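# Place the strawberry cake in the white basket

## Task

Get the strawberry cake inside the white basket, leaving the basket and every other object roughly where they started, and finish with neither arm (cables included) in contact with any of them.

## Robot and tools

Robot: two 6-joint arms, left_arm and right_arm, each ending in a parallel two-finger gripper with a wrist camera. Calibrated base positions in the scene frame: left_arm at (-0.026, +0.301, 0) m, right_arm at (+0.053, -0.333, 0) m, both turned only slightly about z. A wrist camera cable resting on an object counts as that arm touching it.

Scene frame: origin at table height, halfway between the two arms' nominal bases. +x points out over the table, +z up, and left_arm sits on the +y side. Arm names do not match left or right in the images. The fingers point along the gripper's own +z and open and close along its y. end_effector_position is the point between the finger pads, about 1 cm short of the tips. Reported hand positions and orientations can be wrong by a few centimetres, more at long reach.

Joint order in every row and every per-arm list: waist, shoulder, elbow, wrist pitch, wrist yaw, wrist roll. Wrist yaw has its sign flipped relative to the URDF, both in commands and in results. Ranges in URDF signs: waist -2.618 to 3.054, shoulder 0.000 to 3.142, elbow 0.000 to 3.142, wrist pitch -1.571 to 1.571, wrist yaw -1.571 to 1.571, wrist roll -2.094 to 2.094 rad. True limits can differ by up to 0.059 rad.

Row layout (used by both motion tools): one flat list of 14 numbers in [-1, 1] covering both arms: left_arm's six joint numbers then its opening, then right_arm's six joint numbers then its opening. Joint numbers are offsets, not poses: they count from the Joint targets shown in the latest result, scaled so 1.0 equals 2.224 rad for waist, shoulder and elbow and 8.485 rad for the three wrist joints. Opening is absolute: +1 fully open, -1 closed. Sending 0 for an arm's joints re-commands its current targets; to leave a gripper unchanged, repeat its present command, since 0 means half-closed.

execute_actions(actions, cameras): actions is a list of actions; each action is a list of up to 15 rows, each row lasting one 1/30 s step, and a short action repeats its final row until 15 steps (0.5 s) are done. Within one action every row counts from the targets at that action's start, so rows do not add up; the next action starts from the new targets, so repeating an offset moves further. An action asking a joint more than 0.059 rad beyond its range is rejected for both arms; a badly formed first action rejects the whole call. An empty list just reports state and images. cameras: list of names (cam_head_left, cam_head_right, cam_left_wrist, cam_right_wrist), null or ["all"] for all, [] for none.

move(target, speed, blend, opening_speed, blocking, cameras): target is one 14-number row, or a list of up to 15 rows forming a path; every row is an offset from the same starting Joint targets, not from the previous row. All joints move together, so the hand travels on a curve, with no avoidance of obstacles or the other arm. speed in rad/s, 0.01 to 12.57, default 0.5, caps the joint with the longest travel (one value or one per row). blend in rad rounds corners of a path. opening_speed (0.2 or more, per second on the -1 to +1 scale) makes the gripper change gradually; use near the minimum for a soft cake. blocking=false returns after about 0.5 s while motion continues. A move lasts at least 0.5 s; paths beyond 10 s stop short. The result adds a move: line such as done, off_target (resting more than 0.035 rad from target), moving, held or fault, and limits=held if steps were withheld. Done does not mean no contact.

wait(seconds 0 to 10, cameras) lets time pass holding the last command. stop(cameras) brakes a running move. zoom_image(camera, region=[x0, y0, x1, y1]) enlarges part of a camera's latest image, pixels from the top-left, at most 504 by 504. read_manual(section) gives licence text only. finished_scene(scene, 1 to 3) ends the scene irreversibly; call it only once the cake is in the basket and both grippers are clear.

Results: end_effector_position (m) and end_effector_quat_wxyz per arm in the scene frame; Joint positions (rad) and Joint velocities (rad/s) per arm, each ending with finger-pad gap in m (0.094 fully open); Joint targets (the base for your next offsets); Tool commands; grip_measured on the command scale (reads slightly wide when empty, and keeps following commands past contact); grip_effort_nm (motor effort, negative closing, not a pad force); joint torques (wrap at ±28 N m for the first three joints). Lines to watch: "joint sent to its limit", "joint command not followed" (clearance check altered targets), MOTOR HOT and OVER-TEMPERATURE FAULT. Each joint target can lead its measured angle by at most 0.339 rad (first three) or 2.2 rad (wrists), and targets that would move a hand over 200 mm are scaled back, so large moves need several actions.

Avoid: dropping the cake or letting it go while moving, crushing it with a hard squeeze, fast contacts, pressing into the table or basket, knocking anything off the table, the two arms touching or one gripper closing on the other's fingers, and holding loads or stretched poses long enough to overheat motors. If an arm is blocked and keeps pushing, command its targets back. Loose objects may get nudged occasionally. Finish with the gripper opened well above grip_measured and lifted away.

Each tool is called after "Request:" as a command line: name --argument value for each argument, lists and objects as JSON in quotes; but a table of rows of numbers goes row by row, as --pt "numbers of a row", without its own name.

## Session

Request:
execute_actions --actions '[]'

Request:
zoom_image --camera "cam_head_right" --region '[220, 200, 440, 360]'

Scene clock: 0.00 s.
left_arm: end_effector_position=(+0.3701, +0.3334, +0.1050) grip_measured=+1.000 grip_effort_nm=n/a end_effector_quat_wxyz=(+0.593, -0.053, +0.803, +0.032) | right_arm: end_effector_position=(+0.4655, -0.3440, +0.1221) grip_measured=+1.000 grip_effort_nm=n/a end_effector_quat_wxyz=(+0.618, +0.034, +0.785, -0.032)
Joint positions: left_arm=[0.018 1.543 0.359 0.885 0.068 -0.032 0.094] | right_arm=[0.01 1.573 0.405 0.93 -0.111 0.019 0.094]
Joint velocities: within noise
Joint torques (N m): no reading
Motor temperatures (°C): left_arm=[22 24 22 21 23 19 23] | right_arm=[23 22 23 27 23 21 20]
Heat: left arm: 24 °C; right arm: 27 °C.
Joint targets: left_arm=[0.018 1.538 0.364 0.880 0.068 -0.032] | right_arm=[0.010 1.570 0.408 0.918 -0.112 0.019]
Tool commands: left_gripper/opening=+1.0 right_gripper/opening=+1.0

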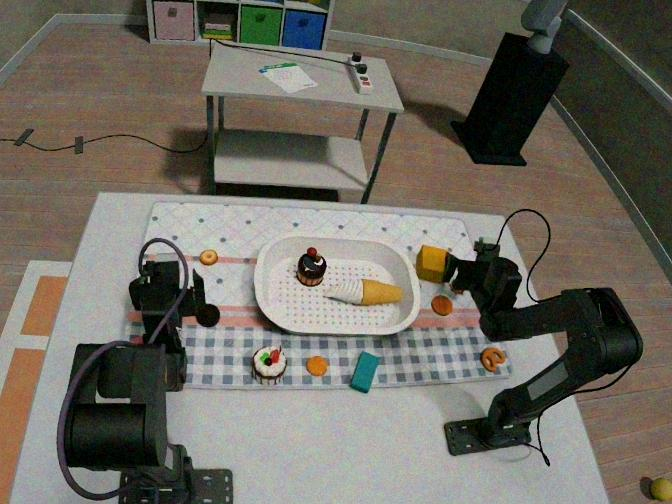

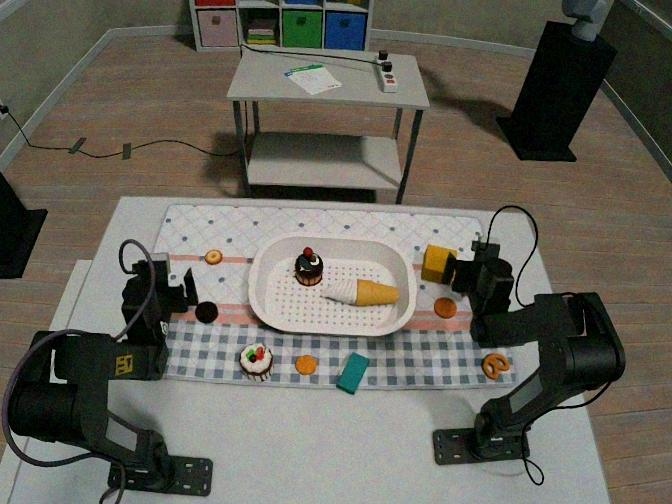

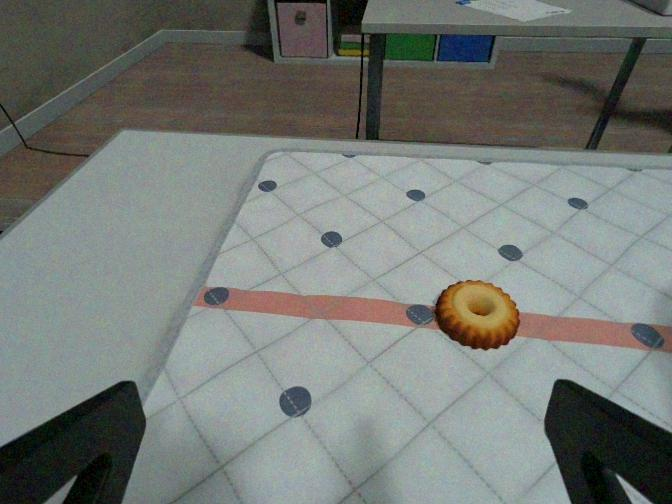

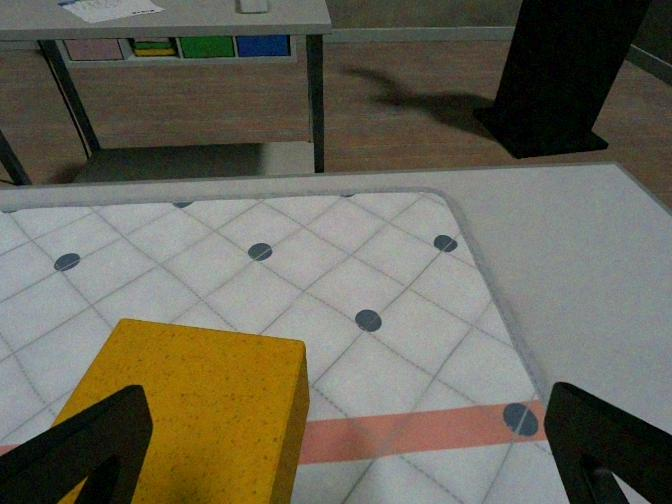

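Scaled by 2.291 from the camera's 672x504 image, which has a finer 960x720 frame.

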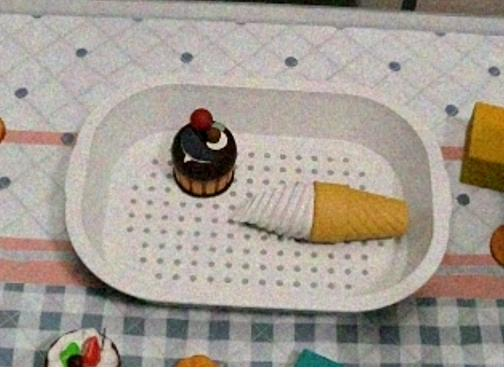

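Request:
move --pt "-0.143 0.0135 0.45 -0.218 -0.008 0.0038 1 0 0 0 0 0 0 1" --pt "-0.3017 -0.1133 0.295 -0.2197 -0.008 0.0038 1 0 0 0 0 0 0 1" --speed 1.2 --blend 0.2 --cameras '["cam_left_wrist"]'

Scene clock: 9.70 s.
left_arm: end_effector_position=(+0.2050, +0.1371, +0.1319) grip_measured=+1.000 grip_effort_nm=0.007 end_effector_quat_wxyz=(+0.159, +0.298, +0.940, -0.051) | right_arm: end_effector_position=(+0.4655, -0.3440, +0.1221) grip_measured=+1.000 grip_effort_nm=0.032 end_effector_quat_wxyz=(+0.618, +0.034, +0.785, -0.032)
Joint positions: left_arm=[-0.65 1.3 1.034 -0.968 0 -0.006 0.094] | right_arm=[0.01 1.573 0.405 0.93 -0.111 0.019 0.094]
Joint velocities: within noise
Joint torques (N m): left_arm=[-0.2 -4.96 5.08 0.83 0.01 0.09] | right_arm=[0.03 -5 6.61 1.54 -0.05 0]
Motor temperatures (°C): left_arm=[22 25 22 24 23 19 23] | right_arm=[23 22 23 29 23 21 20]
Heat: left arm: 25 °C; right arm: 29 °C.
Joint targets: left_arm=[-0.653 1.286 1.020 -0.984 0.000 0.000] | right_arm=[0.010 1.570 0.408 0.918 -0.112 0.019]
move: done; blend cut to 0.1765 rad at target 1
Images, in order (width x height): cam_left_wrist 672x504.

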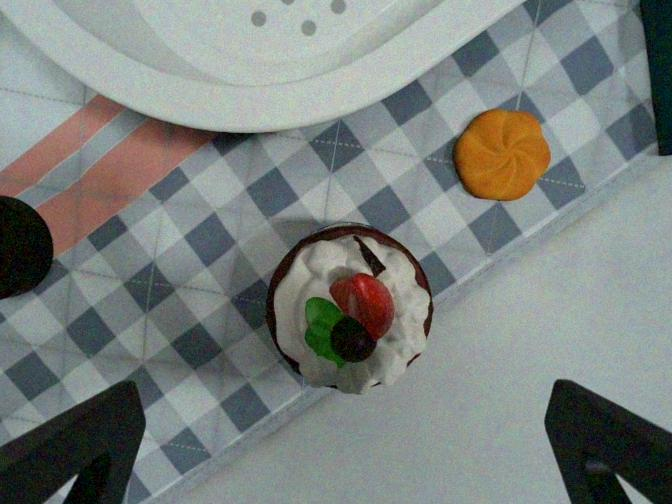

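Request:
move --target '[-0.009,0.0791,-0.1156,0.0451,0,0,1,0,0,0,0,0,0,1]' --speed 0.5 --cameras '["cam_left_wrist"]'

Scene clock: 20.00 s.
left_arm: end_effector_position=(+0.2014, +0.1341, +0.0324) grip_measured=+1.000 grip_effort_nm=0.002 end_effector_quat_wxyz=(+0.124, +0.307, +0.943, -0.041) | right_arm: end_effector_position=(+0.4655, -0.3440, +0.1221) grip_measured=+1.000 grip_effort_nm=0.032 end_effector_quat_wxyz=(+0.618, +0.034, +0.785, -0.032)
Joint positions: left_arm=[-0.666 1.459 0.774 -0.624 0 -0.006 0.094] | right_arm=[0.01 1.573 0.405 0.93 -0.111 0.019 0.094]
Joint velocities: within noise
Joint torques (N m): left_arm=[-0.62 -4.4 4.72 1.11 0.01 0.09] | right_arm=[0.03 -5 6.6 1.54 -0.05 -0.01]
Motor temperatures (°C): left_arm=[22 25 23 23 23 19 23] | right_arm=[23 23 24 31 23 21 20]
Heat: left arm: 25 °C; right arm: 31 °C.
Joint targets: left_arm=[-0.673 1.462 0.763 -0.602 0.000 0.000] | right_arm=[0.010 1.570 0.408 0.918 -0.112 0.019]
move: done
Images, in order (width x height): cam_left_wrist 672x504.

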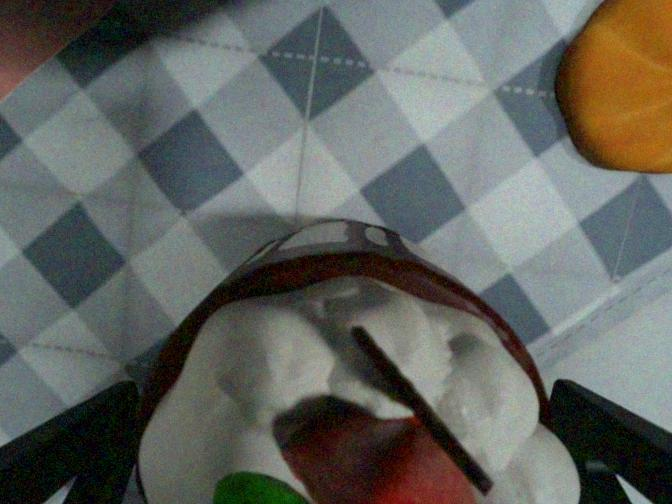

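Request:
move --target '[0,0,0,0,0,0,0.25,0,0,0,0,0,0,1]' --opening_speed 0.5 --cameras '[]'

Scene clock: 40.03 s.
left_arm: end_effector_position=(+0.2016, +0.1340, +0.0324) grip_measured=+0.408 grip_effort_nm=-1.013 end_effector_quat_wxyz=(+0.124, +0.307, +0.943, -0.041) | right_arm: end_effector_position=(+0.4655, -0.3440, +0.1221) grip_measured=+1.000 grip_effort_nm=0.027 end_effector_quat_wxyz=(+0.618, +0.034, +0.785, -0.032)
Joint positions: left_arm=[-0.666 1.459 0.774 -0.623 0.001 -0.006 0.066] | right_arm=[0.01 1.573 0.405 0.93 -0.111 0.019 0.094]
Joint velocities: within noise
Joint torques (N m): left_arm=[-0.64 -4.44 4.71 1.11 0 0.09] | right_arm=[0.03 -4.98 6.61 1.54 -0.05 -0.01]
Motor temperatures (°C): left_arm=[22 26 23 23 23 19 23] | right_arm=[23 23 24 33 23 21 20]
Heat: left arm: 26 °C; right arm: 33 °C.
Joint targets: left_arm=[-0.673 1.462 0.763 -0.602 0.000 0.000] | right_arm=[0.010 1.570 0.408 0.918 -0.112 0.019]
move: done
No camera images: "cameras" was empty.

Request:
move --pt "0 -0.0388 0.2419 -0.0735 0 0 0.25 0 0 0 0 0 0 1" --pt "0.0339 0.2473 0.5288 -0.0737 0 0 0.25 0 0 0 0 0 0 1" --pt "0.0339 0.2522 0.3417 -0.0233 0 0 0.25 0 0 0 0 0 0 1" --speed '[0.7,0.8,0.4]' --blend 0.05

Scene clock: 48.50 s.
left_arm: end_effector_position=(+0.3471, +0.0622, +0.0572) grip_measured=+0.407 grip_effort_nm=-1.023 end_effector_quat_wxyz=(+0.127, +0.276, +0.952, -0.037) | right_arm: end_effector_position=(+0.4655, -0.3440, +0.1221) grip_measured=+1.000 grip_effort_nm=0.027 end_effector_quat_wxyz=(+0.618, +0.034, +0.785, -0.032)
Joint positions: left_arm=[-0.602 2.014 1.533 -0.824 0.001 -0.006 0.066] | right_arm=[0.01 1.573 0.405 0.93 -0.111 0.019 0.094]
Joint velocities: within noise
Joint torques (N m): left_arm=[0.39 -9.76 5.08 1.14 0 0.08] | right_arm=[0.03 -5.03 6.61 1.54 -0.05 0]
Motor temperatures (°C): left_arm=[22 26 23 23 23 19 23] | right_arm=[23 23 24 33 23 21 20]
Heat: left arm: 26 °C; right arm: 33 °C.
Joint targets: left_arm=[-0.597 2.023 1.523 -0.799 0.000 0.000] | right_arm=[0.010 1.570 0.408 0.918 -0.112 0.019]
move: done

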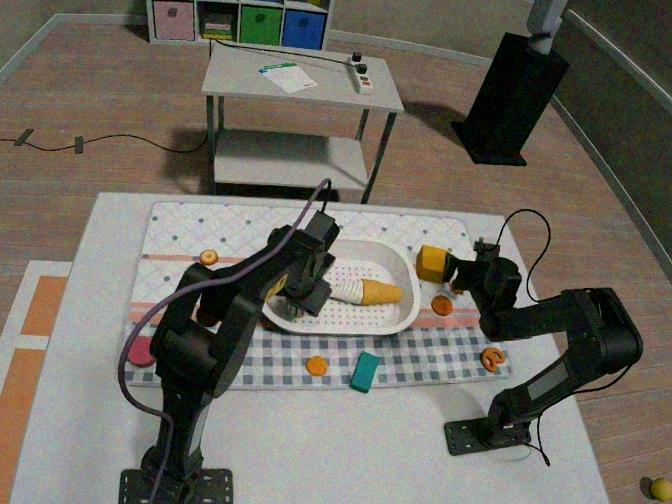

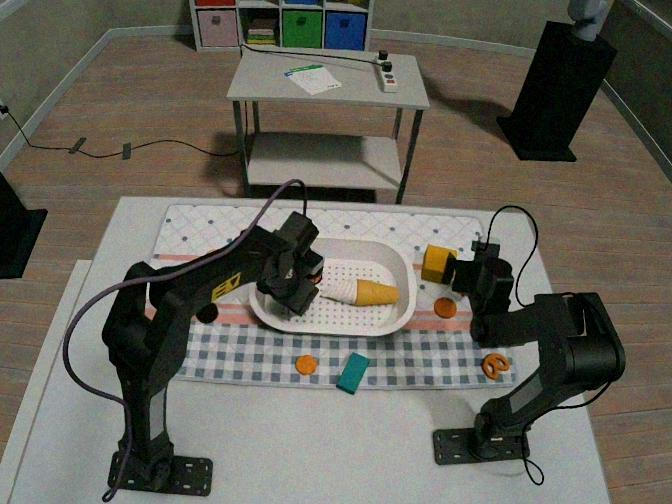

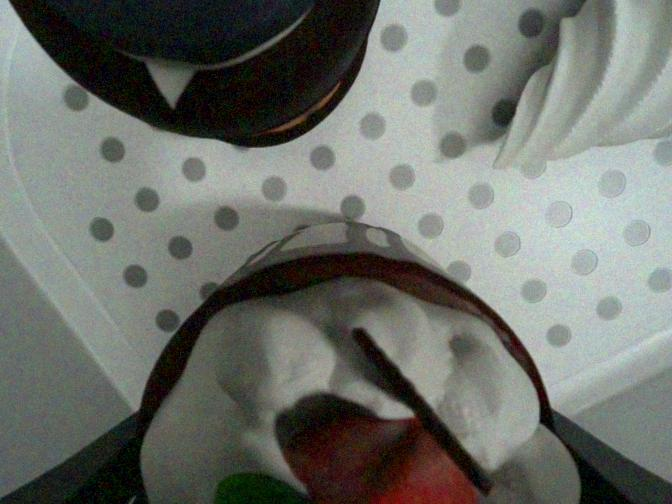

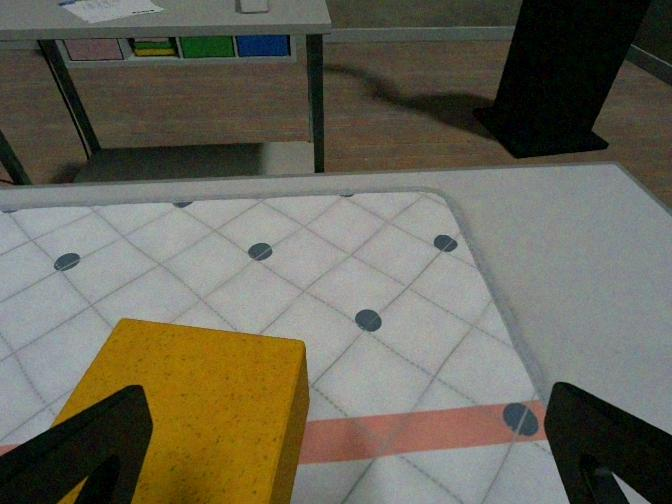

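Request:
move --target '[0,0.009,-0.0126,0.00566,0,0,0.25,0,0,0,0,0,0,1]' --speed 0.12 --cameras '[]'

Scene clock: 55.57 s.
left_arm: end_effector_position=(+0.3489, +0.0610, +0.0450) grip_measured=+0.407 grip_effort_nm=-1.028 end_effector_quat_wxyz=(+0.129, +0.276, +0.952, -0.038) | right_arm: end_effector_position=(+0.4655, -0.3440, +0.1221) grip_measured=+1.000 grip_effort_nm=0.027 end_effector_quat_wxyz=(+0.618, +0.034, +0.785, -0.032)
Joint positions: left_arm=[-0.602 2.031 1.507 -0.777 0.001 -0.006 0.066] | right_arm=[0.01 1.573 0.405 0.93 -0.111 0.019 0.094]
Joint velocities: within noise
Joint torques (N m): left_arm=[0.42 -9.54 4.9 1.13 0 0.08] | right_arm=[0.03 -5 6.61 1.54 -0.05 -0.01]
Motor temperatures (°C): left_arm=[22 28 23 24 23 19 24] | right_arm=[23 23 25 33 23 21 20]
Heat: left arm: 28 °C; right arm: 33 °C.
Joint targets: left_arm=[-0.597 2.043 1.495 -0.752 0.000 0.000] | right_arm=[0.010 1.570 0.408 0.918 -0.112 0.019]
move: done
No camera images: "cameras" was empty.

Request:
move --target '[0,0,-0.0085,0.00225,0,0,0.25,0,0,0,0,0,0,1]' --speed 0.15 --cameras '["cam_left_wrist"]'

Scene clock: 58.57 s.
left_arm: end_effector_position=(+0.3489, +0.0610, +0.0428) grip_measured=+0.407 grip_effort_nm=-1.028 end_effector_quat_wxyz=(+0.130, +0.276, +0.951, -0.038) | right_arm: end_effector_position=(+0.4655, -0.3440, +0.1221) grip_measured=+1.000 grip_effort_nm=0.027 end_effector_quat_wxyz=(+0.618, +0.034, +0.785, -0.032)
Joint positions: left_arm=[-0.602 2.031 1.497 -0.764 0.001 -0.006 0.066] | right_arm=[0.01 1.573 0.405 0.93 -0.111 0.019 0.094]
Joint velocities: within noise
Joint torques (N m): left_arm=[0.42 -9.55 4.22 1.23 0 0.09] | right_arm=[0.03 -5.03 6.6 1.54 -0.05 -0.01]
Motor temperatures (°C): left_arm=[22 28 23 24 23 19 24] | right_arm=[23 23 25 33 23 21 20]
Heat: left arm: 28 °C; right arm: 33 °C.
Joint targets: left_arm=[-0.597 2.043 1.476 -0.732 0.000 0.000] | right_arm=[0.010 1.570 0.408 0.918 -0.112 0.019]
move: done
Images, in order (width x height): cam_left_wrist 672x504.

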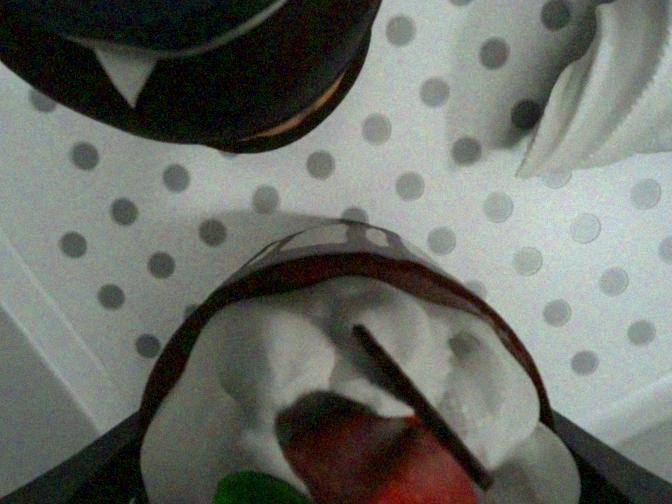

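Contact. Release.

Request:
move --target '[0,0,0,0,0,0,0.75,0,0,0,0,0,0,1]' --opening_speed 0.7 --cameras '["cam_left_wrist"]'

Scene clock: 62.57 s.
left_arm: end_effector_position=(+0.3497, +0.0605, +0.0418) grip_measured=+0.748 grip_effort_nm=0.115 end_effector_quat_wxyz=(+0.133, +0.276, +0.951, -0.039) | right_arm: end_effector_position=(+0.4655, -0.3440, +0.1221) grip_measured=+1.000 grip_effort_nm=0.032 end_effector_quat_wxyz=(+0.618, +0.034, +0.785, -0.032)
Joint positions: left_arm=[-0.602 2.031 1.491 -0.753 0.001 -0.006 0.082] | right_arm=[0.01 1.573 0.405 0.93 -0.111 0.019 0.094]
Joint velocities: within noise
Joint torques (N m): left_arm=[0.43 -9.55 4.64 1.1 -0.01 0.09] | right_arm=[0.03 -5.01 6.6 1.54 -0.05 -0.01]
Motor temperatures (°C): left_arm=[22 29 23 24 23 19 24] | right_arm=[23 23 25 33 23 21 20]
Heat: left arm: 29 °C; right arm: 33 °C.
Joint targets: left_arm=[-0.597 2.043 1.476 -0.732 0.000 0.000] | right_arm=[0.010 1.570 0.408 0.918 -0.112 0.019]
move: done
Images, in order (width x height): cam_left_wrist 672x504.

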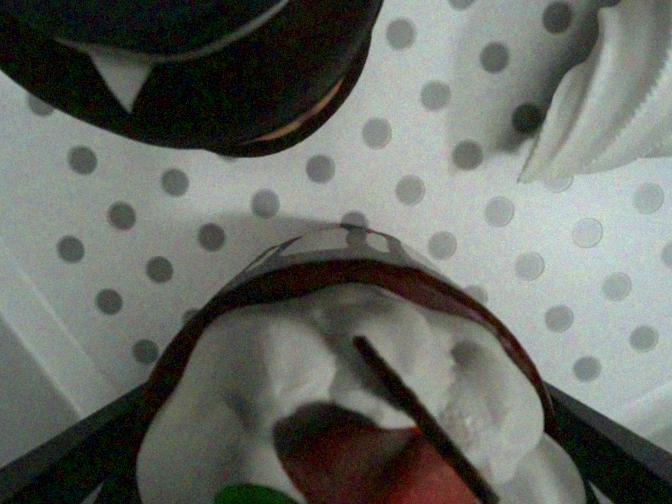

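Request:
move --target '[0,-0.0126,0.2082,-0.058,0,0,0.78,0,0,0,0,0,0,1]' --speed 0.45 --cameras '["cam_left_wrist","cam_head_left"]'

Scene clock: 67.47 s.
left_arm: end_effector_position=(+0.3528, +0.0585, +0.1458) grip_measured=+0.778 grip_effort_nm=0.110 end_effector_quat_wxyz=(+0.122, +0.277, +0.953, -0.036) | right_arm: end_effector_position=(+0.4655, -0.3440, +0.1221) grip_measured=+1.000 grip_effort_nm=0.027 end_effector_quat_wxyz=(+0.618, +0.034, +0.785, -0.032)
Joint positions: left_arm=[-0.602 2.031 1.914 -1.199 0.001 -0.006 0.084] | right_arm=[0.01 1.573 0.405 0.93 -0.111 0.019 0.094]
Joint velocities: within noise
Joint torques (N m): left_arm=[0.42 -11.97 7.92 0.61 0 0.08] | right_arm=[0.03 -5 6.61 1.54 -0.05 0]
Motor temperatures (°C): left_arm=[22 30 23 24 23 19 24] | right_arm=[23 23 25 34 23 21 20]
Heat: left arm: 30 °C; right arm: 34 °C.
Joint targets: left_arm=[-0.597 2.015 1.939 -1.224 0.000 0.000] | right_arm=[0.010 1.570 0.408 0.918 -0.112 0.019]
move: done
Images, in order (width x height): cam_head_left 672x504, cam_left_wrist 672x504.

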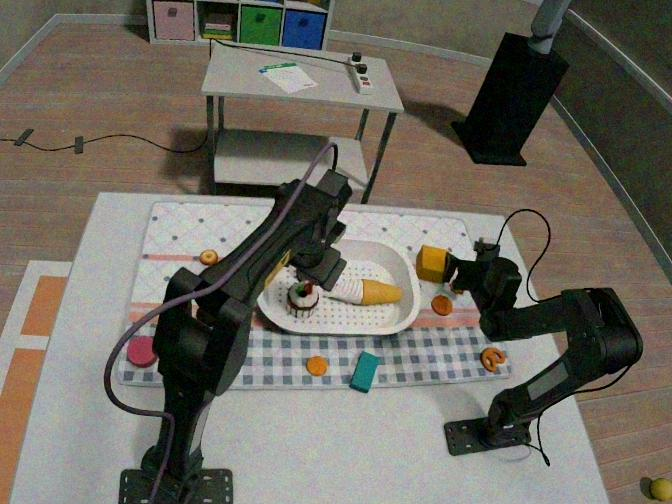

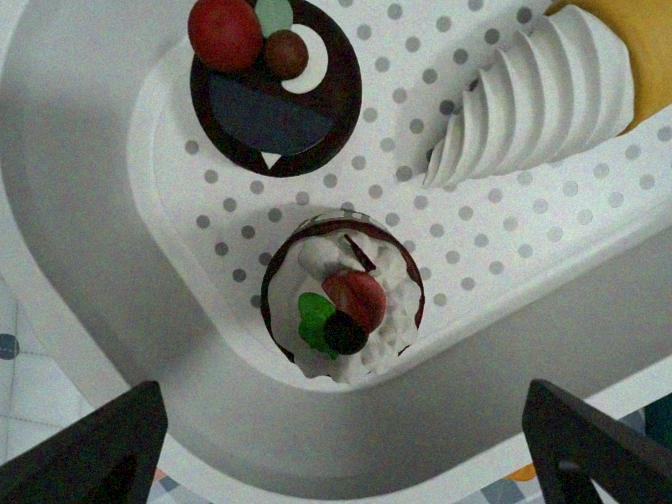

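Request:
finished_scene --scene 3

The scene is finished: the task was done.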